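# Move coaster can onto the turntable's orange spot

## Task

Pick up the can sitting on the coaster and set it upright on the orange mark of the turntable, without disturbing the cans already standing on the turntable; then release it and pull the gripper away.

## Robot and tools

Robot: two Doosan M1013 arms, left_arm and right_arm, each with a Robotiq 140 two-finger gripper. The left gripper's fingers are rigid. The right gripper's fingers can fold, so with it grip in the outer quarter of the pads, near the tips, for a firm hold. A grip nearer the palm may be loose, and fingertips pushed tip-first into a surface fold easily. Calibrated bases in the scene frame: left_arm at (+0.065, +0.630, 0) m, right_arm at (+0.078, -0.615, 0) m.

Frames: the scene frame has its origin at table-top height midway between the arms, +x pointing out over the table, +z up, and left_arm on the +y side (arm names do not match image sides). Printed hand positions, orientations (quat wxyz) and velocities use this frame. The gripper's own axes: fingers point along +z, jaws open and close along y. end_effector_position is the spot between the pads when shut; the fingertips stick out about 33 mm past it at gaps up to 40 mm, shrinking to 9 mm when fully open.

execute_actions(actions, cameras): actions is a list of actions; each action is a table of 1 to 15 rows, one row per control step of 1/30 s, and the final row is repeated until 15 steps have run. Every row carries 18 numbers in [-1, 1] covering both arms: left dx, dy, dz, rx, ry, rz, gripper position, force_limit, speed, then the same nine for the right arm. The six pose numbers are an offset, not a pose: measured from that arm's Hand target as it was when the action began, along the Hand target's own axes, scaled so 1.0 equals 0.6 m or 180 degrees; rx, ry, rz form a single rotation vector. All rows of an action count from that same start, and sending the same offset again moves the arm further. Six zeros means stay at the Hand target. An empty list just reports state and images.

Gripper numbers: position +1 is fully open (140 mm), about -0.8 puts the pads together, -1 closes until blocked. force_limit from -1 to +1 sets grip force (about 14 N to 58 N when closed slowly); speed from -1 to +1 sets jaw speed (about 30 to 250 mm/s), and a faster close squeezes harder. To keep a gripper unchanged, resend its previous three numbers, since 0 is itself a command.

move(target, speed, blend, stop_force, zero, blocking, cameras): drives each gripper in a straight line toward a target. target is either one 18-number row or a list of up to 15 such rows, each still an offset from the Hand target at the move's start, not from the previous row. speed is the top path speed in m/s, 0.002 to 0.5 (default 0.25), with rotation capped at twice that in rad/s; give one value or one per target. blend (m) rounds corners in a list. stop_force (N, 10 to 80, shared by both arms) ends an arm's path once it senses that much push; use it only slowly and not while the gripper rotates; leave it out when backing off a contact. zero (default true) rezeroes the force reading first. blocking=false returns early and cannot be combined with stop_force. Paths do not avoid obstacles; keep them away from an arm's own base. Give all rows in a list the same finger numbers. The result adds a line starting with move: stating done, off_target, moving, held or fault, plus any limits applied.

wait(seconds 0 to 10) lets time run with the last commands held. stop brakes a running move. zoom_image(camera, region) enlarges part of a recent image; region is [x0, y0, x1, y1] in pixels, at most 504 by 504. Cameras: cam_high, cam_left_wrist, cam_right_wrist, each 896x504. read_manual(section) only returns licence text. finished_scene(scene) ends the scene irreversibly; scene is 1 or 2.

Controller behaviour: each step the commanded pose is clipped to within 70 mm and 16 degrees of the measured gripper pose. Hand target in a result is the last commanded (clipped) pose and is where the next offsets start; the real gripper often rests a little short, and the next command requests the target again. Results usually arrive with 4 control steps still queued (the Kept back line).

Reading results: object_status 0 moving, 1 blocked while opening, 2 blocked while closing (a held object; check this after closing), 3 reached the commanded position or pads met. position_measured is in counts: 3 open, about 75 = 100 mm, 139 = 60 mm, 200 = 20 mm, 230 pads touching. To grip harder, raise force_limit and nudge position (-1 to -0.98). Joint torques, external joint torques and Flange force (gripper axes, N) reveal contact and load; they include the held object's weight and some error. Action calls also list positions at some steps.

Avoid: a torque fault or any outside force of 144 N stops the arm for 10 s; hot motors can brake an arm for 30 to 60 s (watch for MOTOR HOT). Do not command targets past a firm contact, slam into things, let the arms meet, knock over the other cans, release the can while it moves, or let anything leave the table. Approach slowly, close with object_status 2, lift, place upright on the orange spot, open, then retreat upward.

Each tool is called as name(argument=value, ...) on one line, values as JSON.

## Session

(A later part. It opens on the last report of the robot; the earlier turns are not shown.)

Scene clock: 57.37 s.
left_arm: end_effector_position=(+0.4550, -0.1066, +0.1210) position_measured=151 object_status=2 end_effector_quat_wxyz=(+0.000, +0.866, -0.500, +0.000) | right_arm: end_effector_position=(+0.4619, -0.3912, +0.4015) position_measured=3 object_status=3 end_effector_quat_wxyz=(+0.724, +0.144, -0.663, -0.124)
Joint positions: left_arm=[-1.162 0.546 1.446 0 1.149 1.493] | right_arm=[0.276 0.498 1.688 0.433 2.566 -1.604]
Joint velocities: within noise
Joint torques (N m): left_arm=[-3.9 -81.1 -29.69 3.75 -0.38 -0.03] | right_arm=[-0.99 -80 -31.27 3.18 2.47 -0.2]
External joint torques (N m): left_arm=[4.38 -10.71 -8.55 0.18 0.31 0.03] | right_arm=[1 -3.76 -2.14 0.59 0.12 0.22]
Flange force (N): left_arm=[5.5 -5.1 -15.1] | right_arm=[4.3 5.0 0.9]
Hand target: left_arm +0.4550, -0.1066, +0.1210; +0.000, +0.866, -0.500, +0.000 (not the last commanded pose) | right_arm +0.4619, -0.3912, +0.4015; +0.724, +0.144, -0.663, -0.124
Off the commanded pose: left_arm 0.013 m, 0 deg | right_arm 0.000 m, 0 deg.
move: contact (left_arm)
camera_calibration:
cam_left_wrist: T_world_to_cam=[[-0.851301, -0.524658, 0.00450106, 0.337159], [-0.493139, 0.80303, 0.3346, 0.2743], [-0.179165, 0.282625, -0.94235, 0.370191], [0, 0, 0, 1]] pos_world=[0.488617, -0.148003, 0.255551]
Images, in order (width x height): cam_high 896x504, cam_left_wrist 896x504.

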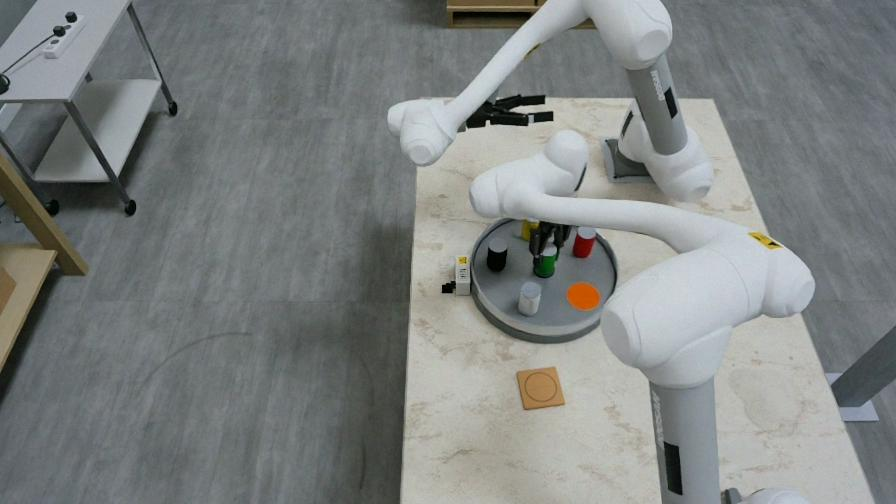

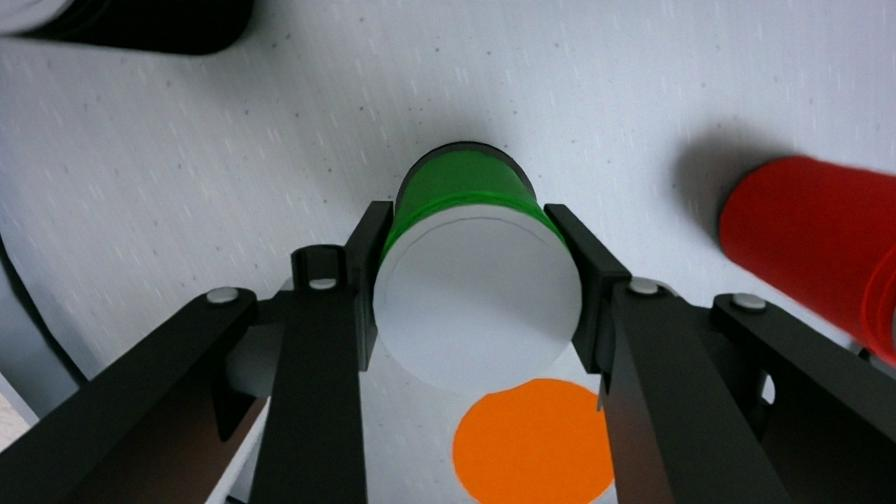

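zoom_image(camera="cam_left_wrist", region=[370, 130, 570, 230])

move(target=[0, 0, -0.165, 0, 0, 0, -1, -0.2, -1, 0, 0, 0, 0, 0, 0, 1, 1, 1], speed=0.2, cameras=["cam_left_wrist", "cam_high"])

Scaled by 2.520 from the camera's 896x504 image, which has a finer 1280x720 frame.

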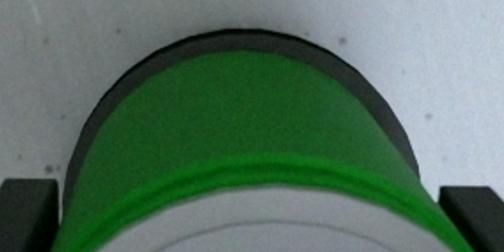

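Scene clock: 58.47 s.
left_arm: end_effector_position=(+0.4550, -0.1066, +0.2201) position_measured=151 object_status=2 end_effector_quat_wxyz=(+0.000, +0.866, -0.500, +0.000) | right_arm: end_effector_position=(+0.4619, -0.3912, +0.4015) position_measured=3 object_status=3 end_effector_quat_wxyz=(+0.724, +0.144, -0.663, -0.124)
Joint positions: left_arm=[-1.161 0.492 1.344 0 1.305 1.493] | right_arm=[0.276 0.498 1.688 0.433 2.566 -1.604]
Joint velocities: within noise
Joint torques (N m): left_arm=[-3.83 -93.2 -40.07 4.14 -0.3 -0.13] | right_arm=[-0.63 -80.14 -31.28 3.16 2.45 -0.14]
External joint torques (N m): left_arm=[3.68 4.02 -0.39 0 0.24 0.13] | right_arm=[0.88 -5.03 -2.52 0.65 0.16 0.16]
Flange force (N): left_arm=[8.0 -4.3 0.9] | right_arm=[5.8 5.2 1.8]
Hand target: left_arm +0.4550, -0.1066, +0.2200; +0.000, +0.866, -0.500, +0.000 | right_arm +0.4619, -0.3912, +0.4015; +0.724, +0.144, -0.663, -0.124
Off the commanded pose: left_arm 0.000 m, 0 deg | right_arm 0.000 m, 0 deg.
move: done
camera_calibration:
cam_left_wrist: T_world_to_cam=[[-0.851304, -0.524653, 0.00454781, 0.336743], [-0.493123, 0.803044, 0.33459, 0.241085], [-0.179196, 0.282596, -0.942353, 0.463521], [0, 0, 0, 1]] pos_world=[0.488616, -0.147918, 0.354605]
Images, in order (width x height): cam_high 896x504, cam_left_wrist 896x504.

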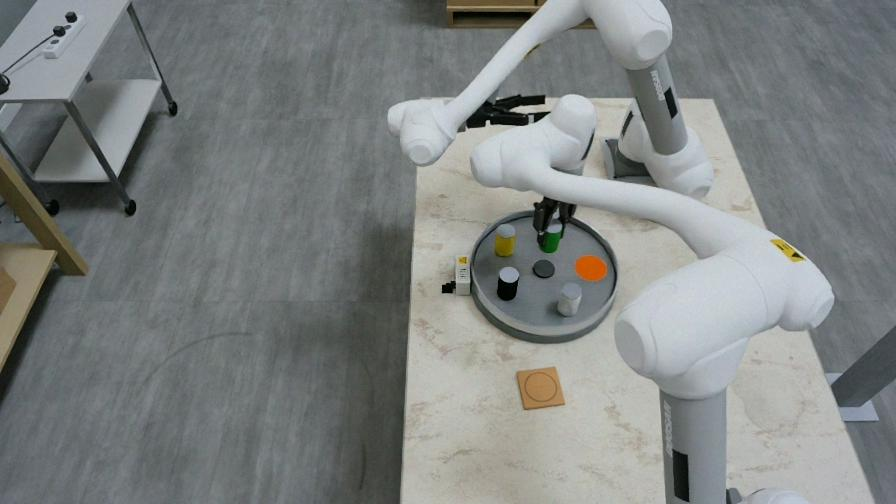

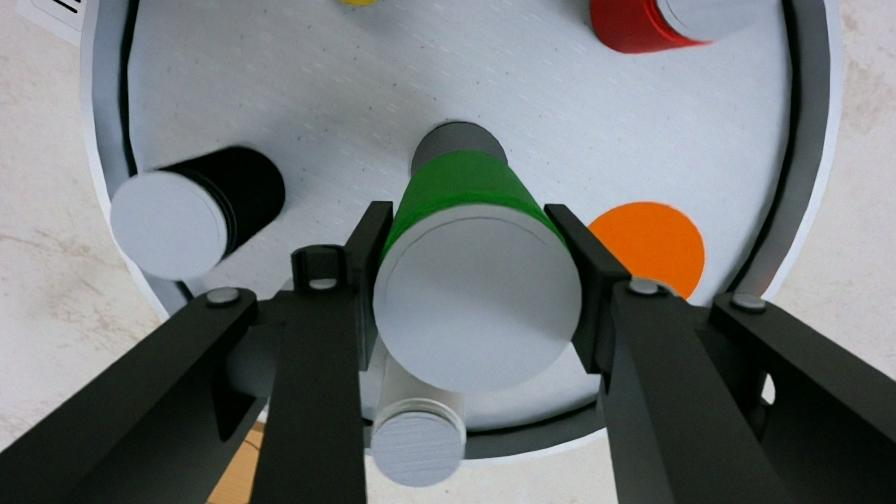

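wait(seconds=0, cameras=["cam_left_wrist"])

wait(seconds=0.6, cameras=["cam_left_wrist"])

wait(seconds=0.6, cameras=["cam_left_wrist"])

wait(seconds=0.6, cameras=["cam_left_wrist"])

wait(seconds=0.6, cameras=["cam_left_wrist"])

wait(seconds=0.6, cameras=["cam_left_wrist"])

wait(seconds=0.6, cameras=["cam_left_wrist"])

Scene clock: 59.27 s.
left_arm: end_effector_position=(+0.4550, -0.1066, +0.2201) position_measured=151 object_status=2 end_effector_quat_wxyz=(+0.000, +0.866, -0.500, +0.000) | right_arm: end_effector_position=(+0.4619, -0.3912, +0.4015) position_measured=3 object_status=3 end_effector_quat_wxyz=(+0.724, +0.144, -0.663, -0.124)
Joint positions: left_arm=[-1.161 0.492 1.344 0 1.305 1.493] | right_arm=[0.276 0.498 1.688 0.433 2.566 -1.604]
Joint velocities: within noise
Joint torques (N m): left_arm=[-4.15 -93.5 -40.18 4.19 -0.29 -0.11] | right_arm=[-0.71 -79.82 -31.24 3.15 2.46 -0.17]
External joint torques (N m): left_arm=[3.77 5.41 0.12 -0.08 0.23 0.11] | right_arm=[0.89 -4.35 -2.29 0.63 0.13 0.19]
Flange force (N): left_arm=[8.9 -4.3 2.1] | right_arm=[5.0 5.0 1.4]
Hand target: left_arm +0.4550, -0.1066, +0.2200; +0.000, +0.866, -0.500, +0.000 | right_arm +0.4619, -0.3912, +0.4015; +0.724, +0.144, -0.663, -0.124
Tool commands: left_gripper/position=-1.0 left_gripper/force_limit=-0.2 left_gripper/speed=-1.0 right_gripper/position=+1.0 right_gripper/force_limit=+1.0 right_gripper/speed=+1.0
Off the commanded pose: left_arm 0.000 m, 0 deg | right_arm 0.000 m, 0 deg.
camera_calibration:
cam_left_wrist: T_world_to_cam=[[-0.851305, -0.524652, 0.0045382, 0.336745], [-0.493117, 0.803031, 0.33463, 0.241103], [-0.179208, 0.282634, -0.942339, 0.463502], [0, 0, 0, 1]] pos_world=[0.488628, -0.147941, 0.354568]
Images, in order (width x height): cam_left_wrist 896x504.

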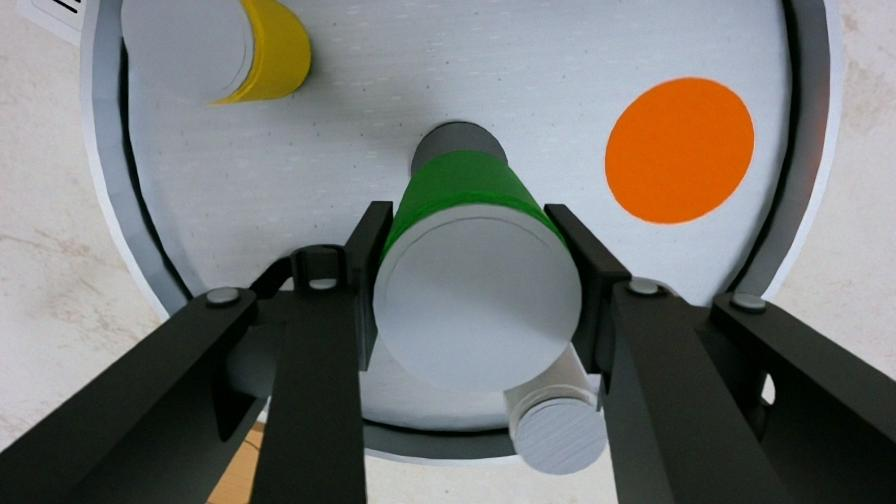

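Scene clock: 59.87 s.
left_arm: end_effector_position=(+0.4550, -0.1066, +0.2200) position_measured=151 object_status=2 end_effector_quat_wxyz=(+0.000, +0.866, -0.500, +0.000) | right_arm: end_effector_position=(+0.4619, -0.3912, +0.4015) position_measured=3 object_status=3 end_effector_quat_wxyz=(+0.724, +0.144, -0.663, -0.124)
Joint positions: left_arm=[-1.161 0.492 1.344 0 1.305 1.493] | right_arm=[0.276 0.498 1.688 0.433 2.566 -1.604]
Joint velocities: within noise
Joint torques (N m): left_arm=[-3.89 -93.19 -40.54 4.1 -0.33 -0.12] | right_arm=[-0.73 -80.13 -31.19 3.21 2.42 -0.19]
External joint torques (N m): left_arm=[3.83 4.58 0.24 0.03 0.27 0.12] | right_arm=[0.44 -3.48 -2.25 0.57 0.17 0.2]
Flange force (N): left_arm=[7.3 -4.5 1.8] | right_arm=[4.5 4.4 0.1]
Hand target: left_arm +0.4550, -0.1066, +0.2200; +0.000, +0.866, -0.500, +0.000 | right_arm +0.4619, -0.3912, +0.4015; +0.724, +0.144, -0.663, -0.124
Tool commands: left_gripper/position=-1.0 left_gripper/force_limit=-0.2 left_gripper/speed=-1.0 right_gripper/position=+1.0 right_gripper/force_limit=+1.0 right_gripper/speed=+1.0
Off the commanded pose: left_arm 0.000 m, 0 deg | right_arm 0.000 m, 0 deg.
wait: 0.60 s; at rest by 0.17 s
camera_calibration:
cam_left_wrist: T_world_to_cam=[[-0.85131, -0.524643, 0.00449782, 0.33677], [-0.493118, 0.803026, 0.334641, 0.241108], [-0.179179, 0.282665, -0.942335, 0.46348], [0, 0, 0, 1]] pos_world=[0.488636, -0.147941, 0.354554]
Images, in order (width x height): cam_left_wrist 896x504.

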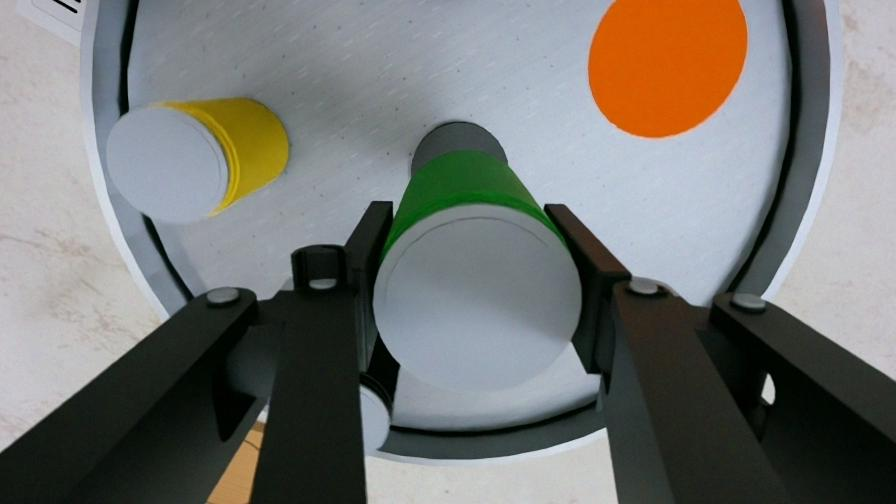

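Scene clock: 60.47 s.
left_arm: end_effector_position=(+0.4550, -0.1066, +0.2200) position_measured=151 object_status=2 end_effector_quat_wxyz=(+0.000, +0.866, -0.500, +0.000) | right_arm: end_effector_position=(+0.4619, -0.3912, +0.4015) position_measured=3 object_status=3 end_effector_quat_wxyz=(+0.724, +0.144, -0.663, -0.124)
Joint positions: left_arm=[-1.161 0.492 1.344 0 1.305 1.493] | right_arm=[0.276 0.498 1.688 0.433 2.566 -1.604]
Joint velocities: within noise
Joint torques (N m): left_arm=[-3.13 -93.78 -39.93 4.14 -0.35 -0.08] | right_arm=[-0.91 -79.64 -31.24 3.19 2.45 -0.14]
External joint torques (N m): left_arm=[2.74 4.41 -0.58 0 0.29 0.09] | right_arm=[0.93 -3.8 -2.11 0.57 0.13 0.16]
Flange force (N): left_arm=[9.0 -3.1 0.8] | right_arm=[4.4 4.7 1.0]
Hand target: left_arm +0.4550, -0.1066, +0.2200; +0.000, +0.866, -0.500, +0.000 | right_arm +0.4619, -0.3912, +0.4015; +0.724, +0.144, -0.663, -0.124
Tool commands: left_gripper/position=-1.0 left_gripper/force_limit=-0.2 left_gripper/speed=-1.0 right_gripper/position=+1.0 right_gripper/force_limit=+1.0 right_gripper/speed=+1.0
Off the commanded pose: left_arm 0.000 m, 0 deg | right_arm 0.000 m, 0 deg.
wait: 0.60 s; at rest by 0.17 s
camera_calibration:
cam_left_wrist: T_world_to_cam=[[-0.851311, -0.524643, 0.00449643, 0.336771], [-0.493118, 0.803025, 0.334641, 0.241108], [-0.179178, 0.282666, -0.942335, 0.463479], [0, 0, 0, 1]] pos_world=[0.488636, -0.147941, 0.354554]
Images, in order (width x height): cam_left_wrist 896x504.

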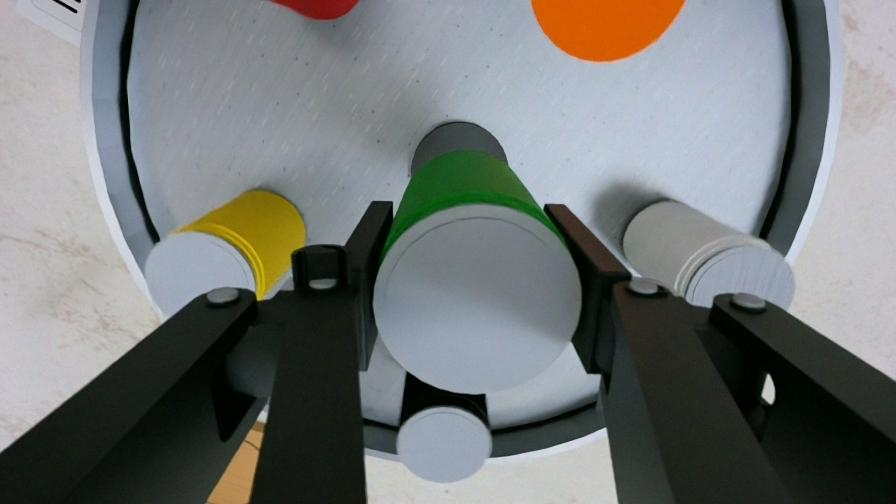

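Scene clock: 61.07 s.
left_arm: end_effector_position=(+0.4550, -0.1066, +0.2200) position_measured=151 object_status=2 end_effector_quat_wxyz=(+0.000, +0.866, -0.500, +0.000) | right_arm: end_effector_position=(+0.4619, -0.3912, +0.4015) position_measured=3 object_status=3 end_effector_quat_wxyz=(+0.724, +0.144, -0.663, -0.124)
Joint positions: left_arm=[-1.161 0.492 1.344 0 1.305 1.493] | right_arm=[0.276 0.498 1.688 0.433 2.566 -1.604]
Joint velocities: within noise
Joint torques (N m): left_arm=[-3.44 -92.98 -40.4 4.2 -0.31 -0.11] | right_arm=[-0.82 -80.08 -31.28 3.18 2.48 -0.19]
External joint torques (N m): left_arm=[3.45 3.37 -0.19 -0.04 0.26 0.11] | right_arm=[0.72 -3.75 -2.12 0.59 0.11 0.2]
Flange force (N): left_arm=[6.4 -4.0 0.8] | right_arm=[4.4 4.6 0.9]
Hand target: left_arm +0.4550, -0.1066, +0.2200; +0.000, +0.866, -0.500, +0.000 | right_arm +0.4619, -0.3912, +0.4015; +0.724, +0.144, -0.663, -0.124
Tool commands: left_gripper/position=-1.0 left_gripper/force_limit=-0.2 left_gripper/speed=-1.0 right_gripper/position=+1.0 right_gripper/force_limit=+1.0 right_gripper/speed=+1.0
Off the commanded pose: left_arm 0.000 m, 0 deg | right_arm 0.000 m, 0 deg.
wait: 0.60 s; at rest by 0.17 s
camera_calibration:
cam_left_wrist: T_world_to_cam=[[-0.851299, -0.524662, 0.00449639, 0.336764], [-0.493136, 0.803014, 0.334641, 0.241115], [-0.179184, 0.282662, -0.942335, 0.463482], [0, 0, 0, 1]] pos_world=[0.488637, -0.14794, 0.354554]
Images, in order (width x height): cam_left_wrist 896x504.

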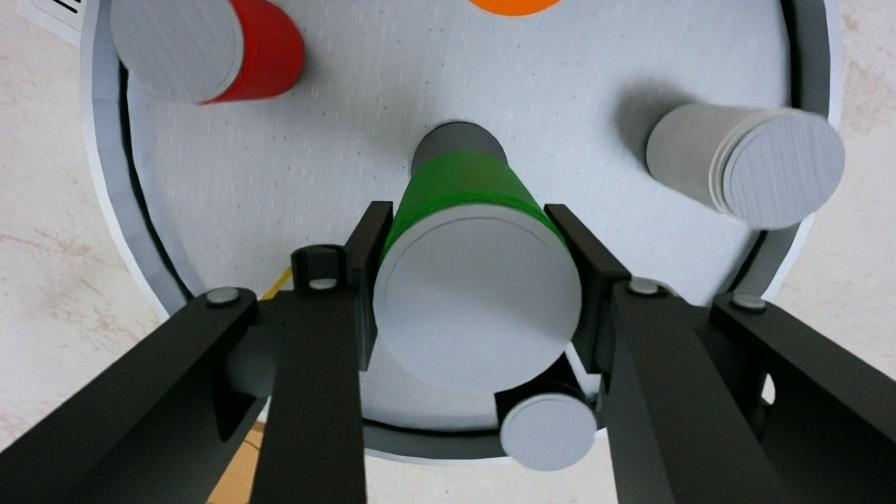

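Scene clock: 61.67 s.
left_arm: end_effector_position=(+0.4550, -0.1066, +0.2200) position_measured=151 object_status=2 end_effector_quat_wxyz=(+0.000, +0.866, -0.500, +0.000) | right_arm: end_effector_position=(+0.4619, -0.3912, +0.4015) position_measured=3 object_status=3 end_effector_quat_wxyz=(+0.724, +0.144, -0.663, -0.124)
Joint positions: left_arm=[-1.161 0.492 1.344 0 1.305 1.493] | right_arm=[0.276 0.498 1.688 0.433 2.566 -1.604]
Joint velocities: within noise
Joint torques (N m): left_arm=[-3.43 -93.36 -40.18 4.18 -0.3 -0.16] | right_arm=[-0.85 -79.83 -31.11 3.2 2.46 -0.16]
External joint torques (N m): left_arm=[2.97 5.23 0.05 -0.08 0.24 0.17] | right_arm=[1.11 -4.4 -2.42 0.58 0.13 0.18]
Flange force (N): left_arm=[8.7 -3.4 1.9] | right_arm=[5.0 5.2 1.2]
Hand target: left_arm +0.4550, -0.1066, +0.2200; +0.000, +0.866, -0.500, +0.000 | right_arm +0.4619, -0.3912, +0.4015; +0.724, +0.144, -0.663, -0.124
Tool commands: left_gripper/position=-1.0 left_gripper/force_limit=-0.2 left_gripper/speed=-1.0 right_gripper/position=+1.0 right_gripper/force_limit=+1.0 right_gripper/speed=+1.0
Off the commanded pose: left_arm 0.000 m, 0 deg | right_arm 0.000 m, 0 deg.
wait: 0.60 s; at rest by 0.17 s
camera_calibration:
cam_left_wrist: T_world_to_cam=[[-0.851298, -0.524663, 0.00449648, 0.336763], [-0.493137, 0.803014, 0.334641, 0.241115], [-0.179184, 0.282662, -0.942335, 0.463482], [0, 0, 0, 1]] pos_world=[0.488637, -0.14794, 0.354554]
Images, in order (width x height): cam_left_wrist 896x504.

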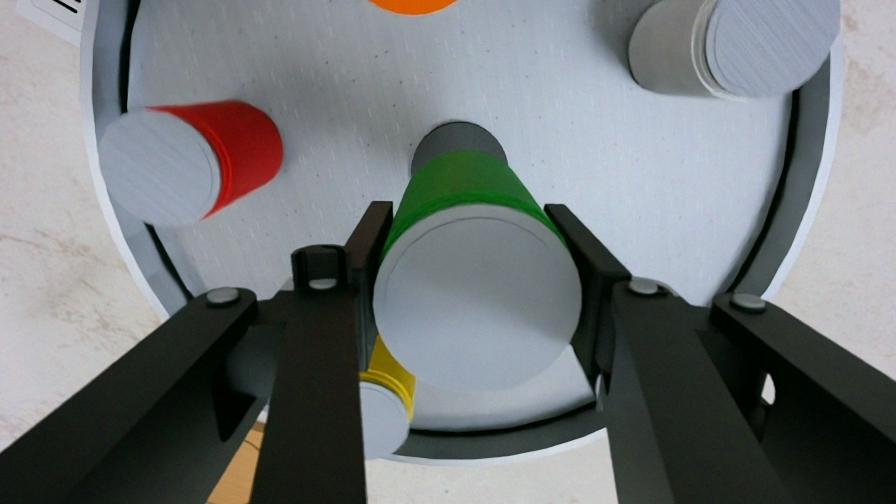

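Scene clock: 62.27 s.
left_arm: end_effector_position=(+0.4550, -0.1066, +0.2200) position_measured=151 object_status=2 end_effector_quat_wxyz=(+0.000, +0.866, -0.500, +0.000) | right_arm: end_effector_position=(+0.4619, -0.3912, +0.4015) position_measured=3 object_status=3 end_effector_quat_wxyz=(+0.724, +0.144, -0.663, -0.124)
Joint positions: left_arm=[-1.161 0.492 1.344 0 1.305 1.493] | right_arm=[0.276 0.498 1.688 0.433 2.566 -1.604]
Joint velocities: within noise
Joint torques (N m): left_arm=[-3.41 -93.22 -40.25 4.11 -0.38 -0.14] | right_arm=[-0.72 -80.22 -31.33 3.16 2.45 -0.19]
External joint torques (N m): left_arm=[3.25 3.61 -0.31 0.04 0.32 0.14] | right_arm=[0.95 -3.59 -2.08 0.61 0.14 0.21]
Flange force (N): left_arm=[7.1 -3.8 0.7] | right_arm=[4.2 4.9 0.8]
Hand target: left_arm +0.4550, -0.1066, +0.2200; +0.000, +0.866, -0.500, +0.000 | right_arm +0.4619, -0.3912, +0.4015; +0.724, +0.144, -0.663, -0.124
Tool commands: left_gripper/position=-1.0 left_gripper/force_limit=-0.2 left_gripper/speed=-1.0 right_gripper/position=+1.0 right_gripper/force_limit=+1.0 right_gripper/speed=+1.0
Off the commanded pose: left_arm 0.000 m, 0 deg | right_arm 0.000 m, 0 deg.
wait: 0.60 s; at rest by 0.17 s
camera_calibration:
cam_left_wrist: T_world_to_cam=[[-0.851298, -0.524663, 0.00449638, 0.336763], [-0.493137, 0.803014, 0.33464, 0.241115], [-0.179184, 0.282662, -0.942335, 0.463482], [0, 0, 0, 1]] pos_world=[0.488637, -0.14794, 0.354554]
Images, in order (width x height): cam_left_wrist 896x504.

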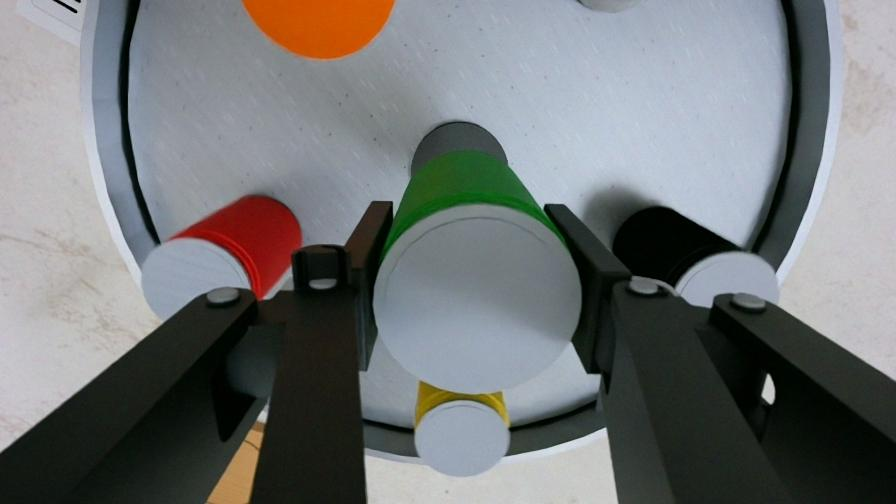

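Scene clock: 62.87 s.
left_arm: end_effector_position=(+0.4550, -0.1066, +0.2200) position_measured=151 object_status=2 end_effector_quat_wxyz=(+0.000, +0.866, -0.500, +0.000) | right_arm: end_effector_position=(+0.4619, -0.3912, +0.4015) position_measured=3 object_status=3 end_effector_quat_wxyz=(+0.724, +0.144, -0.663, -0.124)
Joint positions: left_arm=[-1.161 0.492 1.344 0 1.305 1.493] | right_arm=[0.276 0.498 1.688 0.433 2.566 -1.604]
Joint velocities: within noise
Joint torques (N m): left_arm=[-3.36 -93.36 -40.39 4.2 -0.36 -0.13] | right_arm=[-1.1 -79.9 -31.43 3.17 2.4 -0.2]
External joint torques (N m): left_arm=[3.68 4.33 0.02 -0.04 0.3 0.12] | right_arm=[0.83 -4.22 -2.05 0.61 0.2 0.22]
Flange force (N): left_arm=[7.5 -4.3 1.4] | right_arm=[4.9 4.8 1.6]
Hand target: left_arm +0.4550, -0.1066, +0.2200; +0.000, +0.866, -0.500, +0.000 | right_arm +0.4619, -0.3912, +0.4015; +0.724, +0.144, -0.663, -0.124
Tool commands: left_gripper/position=-1.0 left_gripper/force_limit=-0.2 left_gripper/speed=-1.0 right_gripper/position=+1.0 right_gripper/force_limit=+1.0 right_gripper/speed=+1.0
Off the commanded pose: left_arm 0.000 m, 0 deg | right_arm 0.000 m, 0 deg.
wait: 0.60 s; at rest by 0.17 s
camera_calibration:
cam_left_wrist: T_world_to_cam=[[-0.851298, -0.524663, 0.00449533, 0.336764], [-0.493136, 0.803011, 0.334651, 0.241109], [-0.179189, 0.282671, -0.942331, 0.463476], [0, 0, 0, 1]] pos_world=[0.488636, -0.147936, 0.354547]
Images, in order (width x height): cam_left_wrist 896x504.

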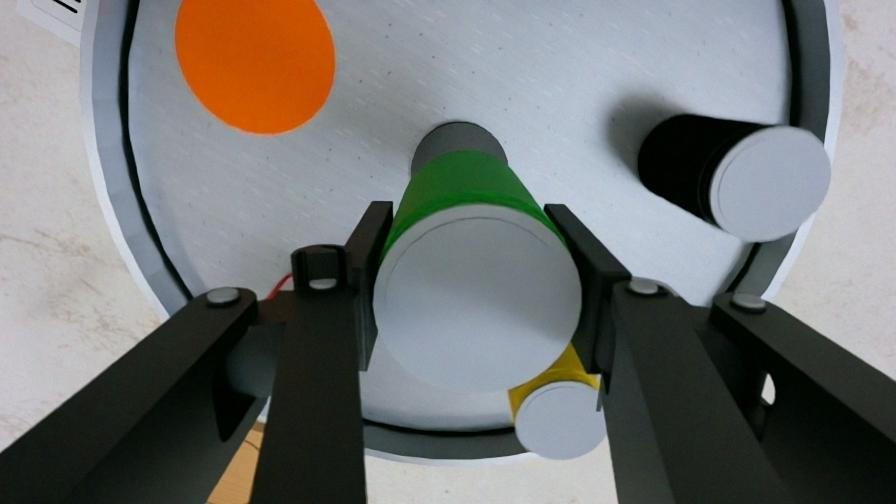

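execute_actions(actions=[[[0,-0.0003,0,0,0,0,-1,-0.2,-1,0,0,0,0,0,0,1,1,1],[0,-0.001,0,0,0,0,-1,-0.2,-1,0,0,0,0,0,0,1,1,1],[0,-0.0023,0,0,0,0,-1,-0.2,-1,0,0,0,0,0,0,1,1,1],[0,-0.0041,0,0,0,0,-1,-0.2,-1,0,0,0,0,0,0,1,1,1],[0,-0.0063,0,0,0,0,-1,-0.2,-1,0,0,0,0,0,0,1,1,1],[0,-0.0091,0,0,0,0,-1,-0.2,-1,0,0,0,0,0,0,1,1,1],[0,-0.0124,0,0,0,0,-1,-0.2,-1,0,0,0,0,0,0,1,1,1],[0,-0.0162,0,0,0,0,-1,-0.2,-1,0,0,0,0,0,0,1,1,1],[0,-0.0205,0,0,0,0,-1,-0.2,-1,0,0,0,0,0,0,1,1,1],[0,-0.0253,0,0,0,0,-1,-0.2,-1,0,0,0,0,0,0,1,1,1],[0,-0.0307,0,0,0,0,-1,-0.2,-1,0,0,0,0,0,0,1,1,1],[0,-0.0365,0,0,0,0,-1,-0.2,-1,0,0,0,0,0,0,1,1,1],[0,-0.0428,0,0,0,0,-1,-0.2,-1,0,0,0,0,0,0,1,1,1],[0,-0.0497,0,0,0,0,-1,-0.2,-1,0,0,0,0,0,0,1,1,1],[0,-0.057,0,0,0,0,-1,-0.2,-1,0,0,0,0,0,0,1,1,1]],[[0,-0.0076,0,0,0,0,-1,-0.2,-1,0,0,0,0,0,0,1,1,1],[0,-0.0152,0,0,0,0,-1,-0.2,-1,0,0,0,0,0,0,1,1,1],[0,-0.0228,0,0,0,0,-1,-0.2,-1,0,0,0,0,0,0,1,1,1],[0,-0.0304,0,0,0,0,-1,-0.2,-1,0,0,0,0,0,0,1,1,1],[0,-0.038,0,0,0,0,-1,-0.2,-1,0,0,0,0,0,0,1,1,1],[0,-0.0456,0,0,0,0,-1,-0.2,-1,0,0,0,0,0,0,1,1,1],[0,-0.0532,0,0,0,0,-1,-0.2,-1,0,0,0,0,0,0,1,1,1],[0,-0.0608,0,0,0,0,-1,-0.2,-1,0,0,0,0,0,0,1,1,1],[0,-0.0684,0,0,0,0,-1,-0.2,-1,0,0,0,0,0,0,1,1,1],[0,-0.076,0,0,0,0,-1,-0.2,-1,0,0,0,0,0,0,1,1,1],[0,-0.0836,0,0,0,0,-1,-0.2,-1,0,0,0,0,0,0,1,1,1],[0,-0.0912,0,0,0,0,-1,-0.2,-1,0,0,0,0,0,0,1,1,1],[0,-0.0988,0,0,0,0,-1,-0.2,-1,0,0,0,0,0,0,1,1,1],[0,-0.1064,0,0,0,0,-1,-0.2,-1,0,0,0,0,0,0,1,1,1],[0,-0.114,0,0,0,0,-1,-0.2,-1,0,0,0,0,0,0,1,1,1]],[[0,-0.0073,0,0,0,0,-1,-0.2,-1,0,0,0,0,0,0,1,1,1],[0,-0.0142,0,0,0,0,-1,-0.2,-1,0,0,0,0,0,0,1,1,1],[0,-0.0205,0,0,0,0,-1,-0.2,-1,0,0,0,0,0,0,1,1,1],[0,-0.0263,0,0,0,0,-1,-0.2,-1,0,0,0,0,0,0,1,1,1],[0,-0.0317,0,0,0,0,-1,-0.2,-1,0,0,0,0,0,0,1,1,1],[0,-0.0365,0,0,0,0,-1,-0.2,-1,0,0,0,0,0,0,1,1,1],[0,-0.0408,0,0,0,0,-1,-0.2,-1,0,0,0,0,0,0,1,1,1],[0,-0.0446,0,0,0,0,-1,-0.2,-1,0,0,0,0,0,0,1,1,1],[0,-0.0479,0,0,0,0,-1,-0.2,-1,0,0,0,0,0,0,1,1,1],[0,-0.0507,0,0,0,0,-1,-0.2,-1,0,0,0,0,0,0,1,1,1],[0,-0.0529,0,0,0,0,-1,-0.2,-1,0,0,0,0,0,0,1,1,1],[0,-0.0547,0,0,0,0,-1,-0.2,-1,0,0,0,0,0,0,1,1,1],[0,-0.056,0,0,0,0,-1,-0.2,-1,0,0,0,0,0,0,1,1,1],[0,-0.0567,0,0,0,0,-1,-0.2,-1,0,0,0,0,0,0,1,1,1],[0,-0.057,0,0,0,0,-1,-0.2,-1,0,0,0,0,0,0,1,1,1]]], cameras=["cam_left_wrist"])

Scene clock: 69.30 s.
left_arm: end_effector_position=(+0.5684, -0.0411, +0.2200) position_measured=151 object_status=2 end_effector_quat_wxyz=(+0.000, +0.866, -0.500, +0.000) end_effector_velocity=(+0.051, +0.029, +0.000) end_effector_angular_velocity=(+0.000, -0.001, +0.000) | right_arm: end_effector_position=(+0.4619, -0.3912, +0.4015) position_measured=3 object_status=3 end_effector_quat_wxyz=(+0.724, +0.144, -0.663, -0.124)
Joint positions: left_arm=[-1.005 0.501 1.331 0 1.31 1.65] | right_arm=[0.276 0.498 1.688 0.433 2.566 -1.604]
Joint velocities: left_arm=[0.07 0.012 -0.019 0 0.006 0.07] | right_arm=[within noise]
Joint torques (N m): left_arm=[-6.41 -92.07 -40.28 4.06 -0.32 -0.13] | right_arm=[-0.69 -79.92 -31.27 3.15 2.43 -0.14]
External joint torques (N m): left_arm=[5.04 1.95 -0.24 0.04 0.26 0.13] | right_arm=[0.7 -3.7 -2.02 0.6 0.16 0.16]
External joint torques at the end of the 1st action: left_arm=[3.45 3.69 0.63 -0.1 -0.16 -0.2] | right_arm=[1.14 -4.66 -2.34 0.64 0.12 0.18]
External joint torques at the end of the 2nd action: left_arm=[3.42 4.42 0.29 -0.09 0.21 0.38] | right_arm=[0.76 -3.4 -2.21 0.64 0.13 0.16]
Flange force (N): left_arm=[3.4 -6.6 0.1] | right_arm=[4.4 4.5 1.0]
Flange force at the end of the 1st action (N): left_arm=[4.4 -3.9 2.6] | right_arm=[5.2 5.4 1.8]
Flange force at the end of the 2nd action (N): left_arm=[6.4 -5.0 1.9] | right_arm=[4.1 4.8 0.2]
Hand target: left_arm +0.5735, -0.0382, +0.2200; +0.000, +0.866, -0.500, +0.000 | right_arm +0.4619, -0.3912, +0.4015; +0.724, +0.144, -0.663, -0.124
Off the commanded pose: left_arm 0.006 m, 0 deg | right_arm 0.000 m, 0 deg.
Kept back: 4 steps.
Step readings (end_effector_position of left_arm | right_arm; steps 1 to 15: 1st action; 16 to 30: 2nd action; 31 to 41: 3rd action):
0: (+0.4550, -0.1066, +0.2200) | (+0.4619, -0.3912, +0.4015)
1: (+0.4550, -0.1066, +0.2200) | (+0.4619, -0.3912, +0.4015)
2: (+0.4550, -0.1066, +0.2200) | (+0.4619, -0.3912, +0.4015)
4: (+0.4555, -0.1063, +0.2200) | (+0.4619, -0.3912, +0.4015)
8: (+0.4596, -0.1039, +0.2198) | (+0.4619, -0.3912, +0.4015)
15: (+0.4761, -0.0943, +0.2200) | (+0.4619, -0.3912, +0.4015)
16: (+0.4802, -0.0920, +0.2200) | (+0.4619, -0.3912, +0.4015)
17: (+0.4834, -0.0901, +0.2200) | (+0.4619, -0.3912, +0.4015)
19: (+0.4914, -0.0854, +0.2200) | (+0.4619, -0.3912, +0.4015)
23: (+0.5069, -0.0765, +0.2203) | (+0.4619, -0.3912, +0.4015)
30: (+0.5342, -0.0607, +0.2201) | (+0.4619, -0.3912, +0.4015)
31: (+0.5389, -0.0580, +0.2200) | (+0.4619, -0.3912, +0.4015)
32: (+0.5424, -0.0560, +0.2200) | (+0.4619, -0.3912, +0.4015)
34: (+0.5502, -0.0515, +0.2200) | (+0.4619, -0.3912, +0.4015)
38: (+0.5621, -0.0447, +0.2200) | (+0.4619, -0.3912, +0.4015)
camera_calibration:
cam_left_wrist: T_world_to_cam=[[-0.851289, -0.524679, 0.00431425, 0.467655], [-0.493205, 0.802975, 0.334633, 0.244492], [-0.179039, 0.282741, -0.942339, 0.465148], [0, 0, 0, 1]] pos_world=[0.601974, -0.0824687, 0.354494]
Images, in order (width x height): cam_left_wrist 896x504.

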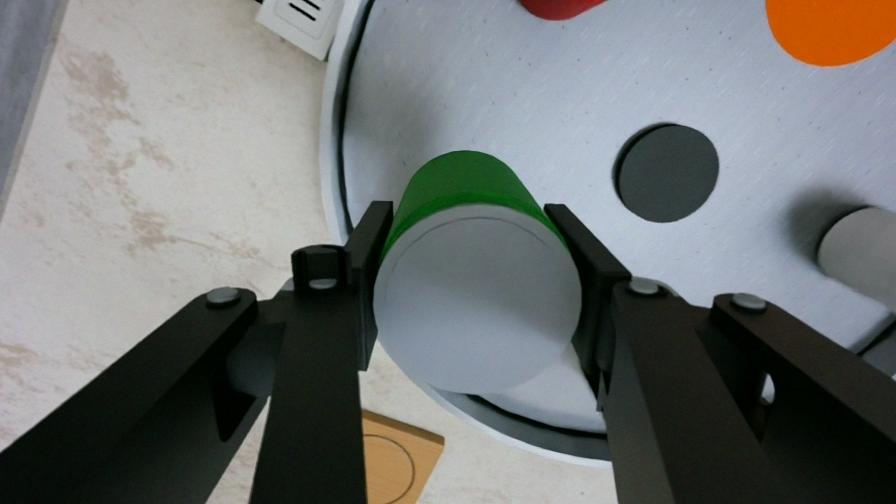

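wait(seconds=0, cameras=[])

Scene clock: 71.03 s.
left_arm: end_effector_position=(+0.5735, -0.0382, +0.2200) position_measured=151 object_status=2 end_effector_quat_wxyz=(+0.000, +0.866, -0.500, +0.000) | right_arm: end_effector_position=(+0.4619, -0.3912, +0.4015) position_measured=3 object_status=3 end_effector_quat_wxyz=(+0.724, +0.144, -0.663, -0.124)
Joint positions: left_arm=[-0.998 0.502 1.329 0 1.311 1.657] | right_arm=[0.276 0.498 1.688 0.433 2.566 -1.604]
Joint velocities: within noise
Joint torques (N m): left_arm=[-3.48 -94.26 -40.36 4.17 -0.3 -0.1] | right_arm=[-0.54 -79.9 -31.33 3.17 2.48 -0.16]
External joint torques (N m): left_arm=[3.33 4.93 0.13 -0.05 0.24 0.1] | right_arm=[0.62 -4.94 -2.3 0.62 0.13 0.18]
Flange force (N): left_arm=[7.4 -5.1 1.9] | right_arm=[5.7 4.7 2.1]
Hand target: left_arm +0.5735, -0.0382, +0.2200; +0.000, +0.866, -0.500, +0.000 | right_arm +0.4619, -0.3912, +0.4015; +0.724, +0.144, -0.663, -0.124
Tool commands: left_gripper/position=-1.0 left_gripper/force_limit=-0.2 left_gripper/speed=-1.0 right_gripper/position=+1.0 right_gripper/force_limit=+1.0 right_gripper/speed=+1.0
Off the commanded pose: left_arm 0.000 m, 0 deg | right_arm 0.000 m, 0 deg.
No camera images: "cameras" was empty.

wait(seconds=0.35, cameras=["cam_left_wrist"])

wait(seconds=0.25, cameras=["cam_left_wrist"])

wait(seconds=0.25, cameras=["cam_left_wrist"])

wait(seconds=0.25, cameras=["cam_left_wrist"])

Scene clock: 71.57 s.
left_arm: end_effector_position=(+0.5735, -0.0382, +0.2200) position_measured=151 object_status=2 end_effector_quat_wxyz=(+0.000, +0.866, -0.500, +0.000) | right_arm: end_effector_position=(+0.4619, -0.3912, +0.4015) position_measured=3 object_status=3 end_effector_quat_wxyz=(+0.724, +0.144, -0.663, -0.124)
Joint positions: left_arm=[-0.998 0.502 1.329 0 1.311 1.657] | right_arm=[0.276 0.498 1.688 0.433 2.566 -1.604]
Joint velocities: within noise
Joint torques (N m): left_arm=[-3.57 -94.49 -40.39 4.16 -0.27 -0.24] | right_arm=[-0.99 -79.98 -31.33 3.16 2.44 -0.18]
External joint torques (N m): left_arm=[3.61 4.51 -0.01 -0.02 0.22 0.24] | right_arm=[0.79 -3.92 -2.18 0.63 0.15 0.2]
Flange force (N): left_arm=[7.0 -5.5 1.6] | right_arm=[4.6 4.8 1.0]
Hand target: left_arm +0.5735, -0.0382, +0.2200; +0.000, +0.866, -0.500, +0.000 | right_arm +0.4619, -0.3912, +0.4015; +0.724, +0.144, -0.663, -0.124
Tool commands: left_gripper/position=-1.0 left_gripper/force_limit=-0.2 left_gripper/speed=-1.0 right_gripper/position=+1.0 right_gripper/force_limit=+1.0 right_gripper/speed=+1.0
Off the commanded pose: left_arm 0.000 m, 0 deg | right_arm 0.000 m, 0 deg.
wait: 0.37 s; at rest from the start
camera_calibration:
cam_left_wrist: T_world_to_cam=[[-0.851299, -0.524662, 0.00449494, 0.473496], [-0.493137, 0.803015, 0.334637, 0.244642], [-0.179181, 0.28266, -0.942336, 0.465322], [0, 0, 0, 1]] pos_world=[0.607106, -0.0795536, 0.354495]
Images, in order (width x height): cam_left_wrist 896x504.

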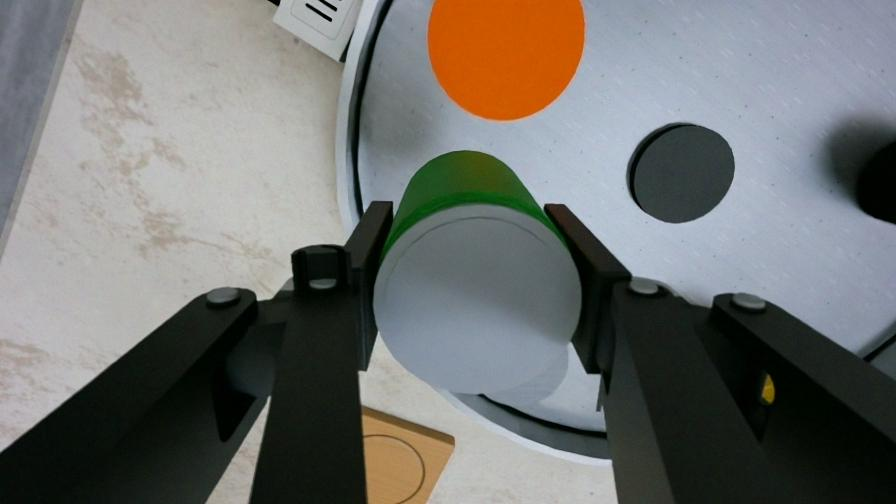

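Scene clock: 71.83 s.
left_arm: end_effector_position=(+0.5735, -0.0382, +0.2200) position_measured=151 object_status=2 end_effector_quat_wxyz=(+0.000, +0.866, -0.500, +0.000) | right_arm: end_effector_position=(+0.4619, -0.3912, +0.4015) position_measured=3 object_status=3 end_effector_quat_wxyz=(+0.724, +0.144, -0.663, -0.124)
Joint positions: left_arm=[-0.998 0.502 1.329 0 1.311 1.657] | right_arm=[0.276 0.498 1.688 0.433 2.566 -1.604]
Joint velocities: within noise
Joint torques (N m): left_arm=[-3.64 -94.07 -40.18 4.17 -0.23 -0.13] | right_arm=[-1.01 -79.96 -31.18 3.18 2.47 -0.19]
External joint torques (N m): left_arm=[3.78 3.73 -0.31 -0.02 0.17 0.13] | right_arm=[1.18 -4.22 -2.36 0.61 0.13 0.2]
Flange force (N): left_arm=[6.5 -5.5 0.9] | right_arm=[4.8 5.4 1.1]
Hand target: left_arm +0.5735, -0.0382, +0.2200; +0.000, +0.866, -0.500, +0.000 | right_arm +0.4619, -0.3912, +0.4015; +0.724, +0.144, -0.663, -0.124
Tool commands: left_gripper/position=-1.0 left_gripper/force_limit=-0.2 left_gripper/speed=-1.0 right_gripper/position=+1.0 right_gripper/force_limit=+1.0 right_gripper/speed=+1.0
Off the commanded pose: left_arm 0.000 m, 0 deg | right_arm 0.000 m, 0 deg.
wait: 0.27 s; at rest by 0.17 s
camera_calibration:
cam_left_wrist: T_world_to_cam=[[-0.851299, -0.524662, 0.00449497, 0.473496], [-0.493137, 0.803015, 0.334637, 0.244642], [-0.179181, 0.28266, -0.942336, 0.465322], [0, 0, 0, 1]] pos_world=[0.607106, -0.0795536, 0.354495]
Images, in order (width x height): cam_left_wrist 896x504.

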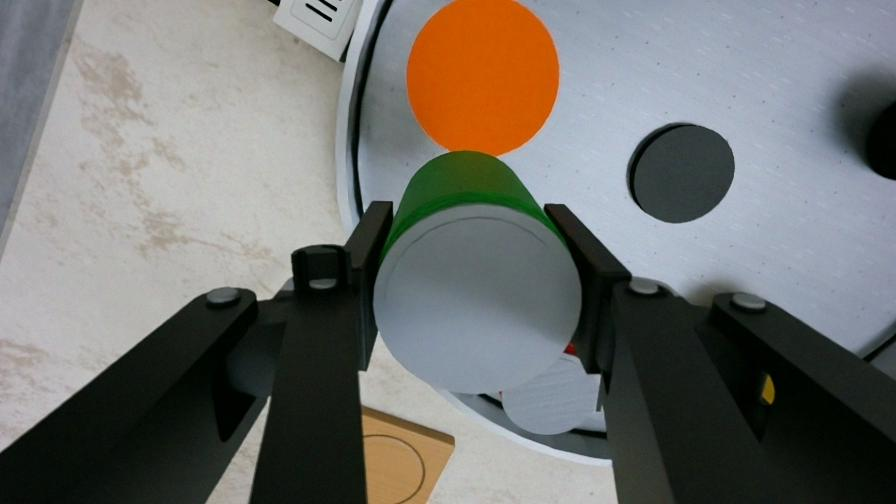

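Scene clock: 72.10 s.
left_arm: end_effector_position=(+0.5735, -0.0382, +0.2200) position_measured=151 object_status=2 end_effector_quat_wxyz=(+0.000, +0.866, -0.500, +0.000) | right_arm: end_effector_position=(+0.4619, -0.3912, +0.4015) position_measured=3 object_status=3 end_effector_quat_wxyz=(+0.724, +0.144, -0.663, -0.124)
Joint positions: left_arm=[-0.998 0.502 1.329 0 1.311 1.657] | right_arm=[0.276 0.498 1.688 0.433 2.566 -1.604]
Joint velocities: within noise
Joint torques (N m): left_arm=[-3.58 -93.75 -40.3 4.16 -0.31 -0.19] | right_arm=[-0.86 -80.03 -31.3 3.21 2.42 -0.21]
External joint torques (N m): left_arm=[3.91 3.22 -0.2 0.01 0.26 0.19] | right_arm=[1.06 -3.75 -2.03 0.54 0.16 0.23]
Flange force (N): left_arm=[5.4 -5.6 0.7] | right_arm=[4.3 4.9 1.1]
Hand target: left_arm +0.5735, -0.0382, +0.2200; +0.000, +0.866, -0.500, +0.000 | right_arm +0.4619, -0.3912, +0.4015; +0.724, +0.144, -0.663, -0.124
Tool commands: left_gripper/position=-1.0 left_gripper/force_limit=-0.2 left_gripper/speed=-1.0 right_gripper/position=+1.0 right_gripper/force_limit=+1.0 right_gripper/speed=+1.0
Off the commanded pose: left_arm 0.000 m, 0 deg | right_arm 0.000 m, 0 deg.
wait: 0.27 s; at rest by 0.17 s
camera_calibration:
cam_left_wrist: T_world_to_cam=[[-0.851299, -0.524662, 0.00449507, 0.473496], [-0.493137, 0.803015, 0.334637, 0.244642], [-0.179181, 0.28266, -0.942336, 0.465322], [0, 0, 0, 1]] pos_world=[0.607106, -0.0795536, 0.354495]
Images, in order (width x height): cam_left_wrist 896x504.

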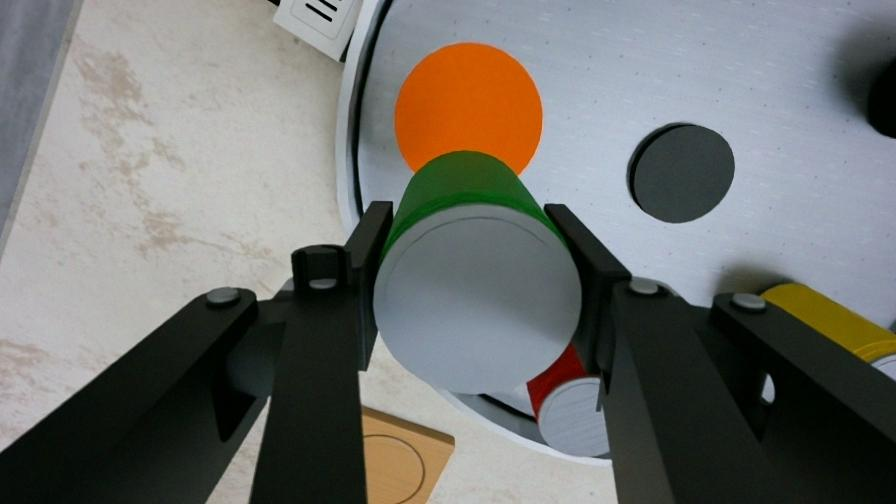

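Scene clock: 72.37 s.
left_arm: end_effector_position=(+0.5735, -0.0382, +0.2200) position_measured=151 object_status=2 end_effector_quat_wxyz=(+0.000, +0.866, -0.500, +0.000) | right_arm: end_effector_position=(+0.4619, -0.3912, +0.4015) position_measured=3 object_status=3 end_effector_quat_wxyz=(+0.724, +0.144, -0.663, -0.124)
Joint positions: left_arm=[-0.998 0.502 1.329 0 1.311 1.657] | right_arm=[0.276 0.498 1.688 0.433 2.566 -1.604]
Joint velocities: within noise
Joint torques (N m): left_arm=[-3.67 -94.05 -40.23 4.1 -0.32 -0.1] | right_arm=[-0.99 -79.85 -31.23 3.15 2.46 -0.17]
External joint torques (N m): left_arm=[3.59 3.61 -0.4 0.06 0.26 0.1] | right_arm=[0.86 -4.5 -2.4 0.65 0.15 0.19]
Flange force (N): left_arm=[6.6 -5.3 0.6] | right_arm=[5.2 5.1 1.3]
Hand target: left_arm +0.5735, -0.0382, +0.2200; +0.000, +0.866, -0.500, +0.000 | right_arm +0.4619, -0.3912, +0.4015; +0.724, +0.144, -0.663, -0.124
Tool commands: left_gripper/position=-1.0 left_gripper/force_limit=-0.2 left_gripper/speed=-1.0 right_gripper/position=+1.0 right_gripper/force_limit=+1.0 right_gripper/speed=+1.0
Off the commanded pose: left_arm 0.000 m, 0 deg | right_arm 0.000 m, 0 deg.
wait: 0.27 s; at rest by 0.17 s
camera_calibration:
cam_left_wrist: T_world_to_cam=[[-0.851299, -0.524662, 0.00449502, 0.473496], [-0.493137, 0.803015, 0.334637, 0.244642], [-0.179181, 0.28266, -0.942336, 0.465322], [0, 0, 0, 1]] pos_world=[0.607106, -0.0795537, 0.354495]
Images, in order (width x height): cam_left_wrist 896x504.

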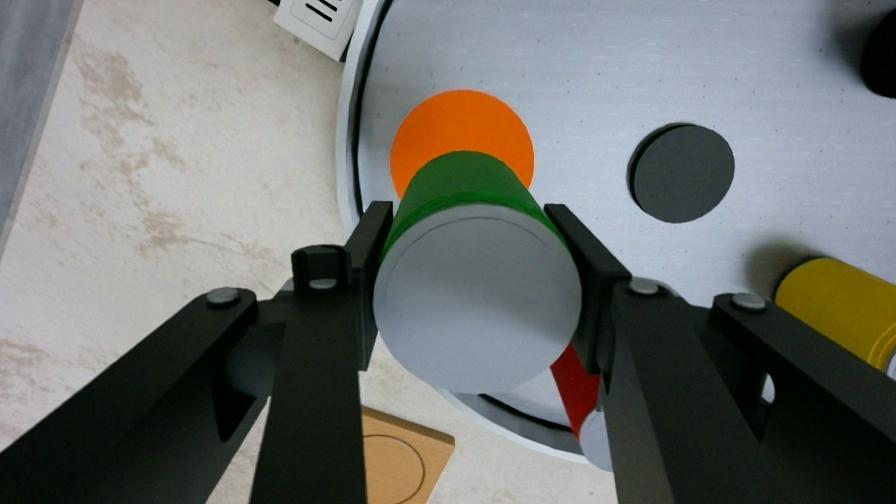

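wait(seconds=0, cameras=[])

Scene clock: 74.67 s.
left_arm: end_effector_position=(+0.5735, -0.0382, +0.2200) position_measured=151 object_status=2 end_effector_quat_wxyz=(+0.000, +0.866, -0.500, +0.000) | right_arm: end_effector_position=(+0.4619, -0.3912, +0.4015) position_measured=3 object_status=3 end_effector_quat_wxyz=(+0.724, +0.144, -0.663, -0.124)
Joint positions: left_arm=[-0.998 0.502 1.329 0 1.311 1.657] | right_arm=[0.276 0.498 1.688 0.433 2.566 -1.604]
Joint velocities: within noise
Joint torques (N m): left_arm=[-3.11 -94.33 -40.49 4.13 -0.27 -0.07] | right_arm=[-0.91 -79.96 -31.3 3.16 2.46 -0.22]
External joint torques (N m): left_arm=[2.91 5.06 0.28 -0.01 0.21 0.07] | right_arm=[0.82 -3.75 -2.14 0.62 0.13 0.23]
Flange force (N): left_arm=[7.3 -4.5 2.2] | right_arm=[4.4 4.9 0.8]
Hand target: left_arm +0.5735, -0.0382, +0.2200; +0.000, +0.866, -0.500, +0.000 | right_arm +0.4619, -0.3912, +0.4015; +0.724, +0.144, -0.663, -0.124
Tool commands: left_gripper/position=-1.0 left_gripper/force_limit=-0.2 left_gripper/speed=-1.0 right_gripper/position=+1.0 right_gripper/force_limit=+1.0 right_gripper/speed=+1.0
Off the commanded pose: left_arm 0.000 m, 0 deg | right_arm 0.000 m, 0 deg.
No camera images: "cameras" was empty.

wait(seconds=5.1, cameras=[])

move(target=[0,0,0.172,0,0,0,-1,-0.2,-1,0,0,0,0,0,0,1,1,1], cameras=[])

Scene clock: 79.87 s.
left_arm: end_effector_position=(+0.5735, -0.0382, +0.2200) position_measured=151 object_status=2 end_effector_quat_wxyz=(+0.000, +0.866, -0.500, +0.000) | right_arm: end_effector_position=(+0.4619, -0.3912, +0.4015) position_measured=3 object_status=3 end_effector_quat_wxyz=(+0.724, +0.144, -0.663, -0.124)
Joint positions: left_arm=[-0.998 0.502 1.329 0 1.311 1.657] | right_arm=[0.276 0.498 1.688 0.433 2.566 -1.604]
Joint velocities: within noise
Joint torques (N m): left_arm=[-3.85 -93.94 -40.27 4.16 -0.35 -0.12] | right_arm=[-0.83 -79.91 -31.27 3.16 2.44 -0.15]
External joint torques (N m): left_arm=[4.08 3.39 -0.31 -0.01 0.29 0.12] | right_arm=[0.66 -3.58 -2.04 0.61 0.15 0.17]
Flange force (N): left_arm=[6.0 -5.8 0.6] | right_arm=[4.3 4.4 0.8]
Hand target: left_arm +0.5735, -0.0382, +0.2200; +0.000, +0.866, -0.500, +0.000 | right_arm +0.4619, -0.3912, +0.4015; +0.724, +0.144, -0.663, -0.124
Tool commands: left_gripper/position=-1.0 left_gripper/force_limit=-0.2 left_gripper/speed=-1.0 right_gripper/position=+1.0 right_gripper/force_limit=+1.0 right_gripper/speed=+1.0
Off the commanded pose: left_arm 0.000 m, 0 deg | right_arm 0.000 m, 0 deg.
wait: 5.10 s; at rest by 0.07 s
No camera images: "cameras" was empty.

Scene clock: 80.70 s.
left_arm: end_effector_position=(+0.5735, -0.0382, +0.1168) position_measured=151 object_status=2 end_effector_quat_wxyz=(+0.000, +0.866, -0.500, +0.000) | right_arm: end_effector_position=(+0.4619, -0.3912, +0.4015) position_measured=3 object_status=3 end_effector_quat_wxyz=(+0.724, +0.144, -0.663, -0.124)
Joint positions: left_arm=[-0.998 0.558 1.434 0 1.148 1.657] | right_arm=[0.276 0.498 1.688 0.433 2.566 -1.604]
Joint velocities: within noise
Joint torques (N m): left_arm=[-3.78 -97.49 -37.75 3.98 -0.25 -0.15] | right_arm=[-0.49 -80.07 -31.31 3.21 2.44 -0.18]
External joint torques (N m): left_arm=[4.03 4.06 -0.5 -0.05 0.21 0.15] | right_arm=[0.34 -4.06 -2.13 0.57 0.16 0.19]
Flange force (N): left_arm=[7.0 -5.9 2.0] | right_arm=[5.0 4.1 1.1]
Hand target: left_arm +0.5735, -0.0382, +0.1168; +0.000, +0.866, -0.500, +0.000 | right_arm +0.4619, -0.3912, +0.4015; +0.724, +0.144, -0.663, -0.124
Off the commanded pose: left_arm 0.000 m, 0 deg | right_arm 0.000 m, 0 deg.
move: done
No camera images: "cameras" was empty.


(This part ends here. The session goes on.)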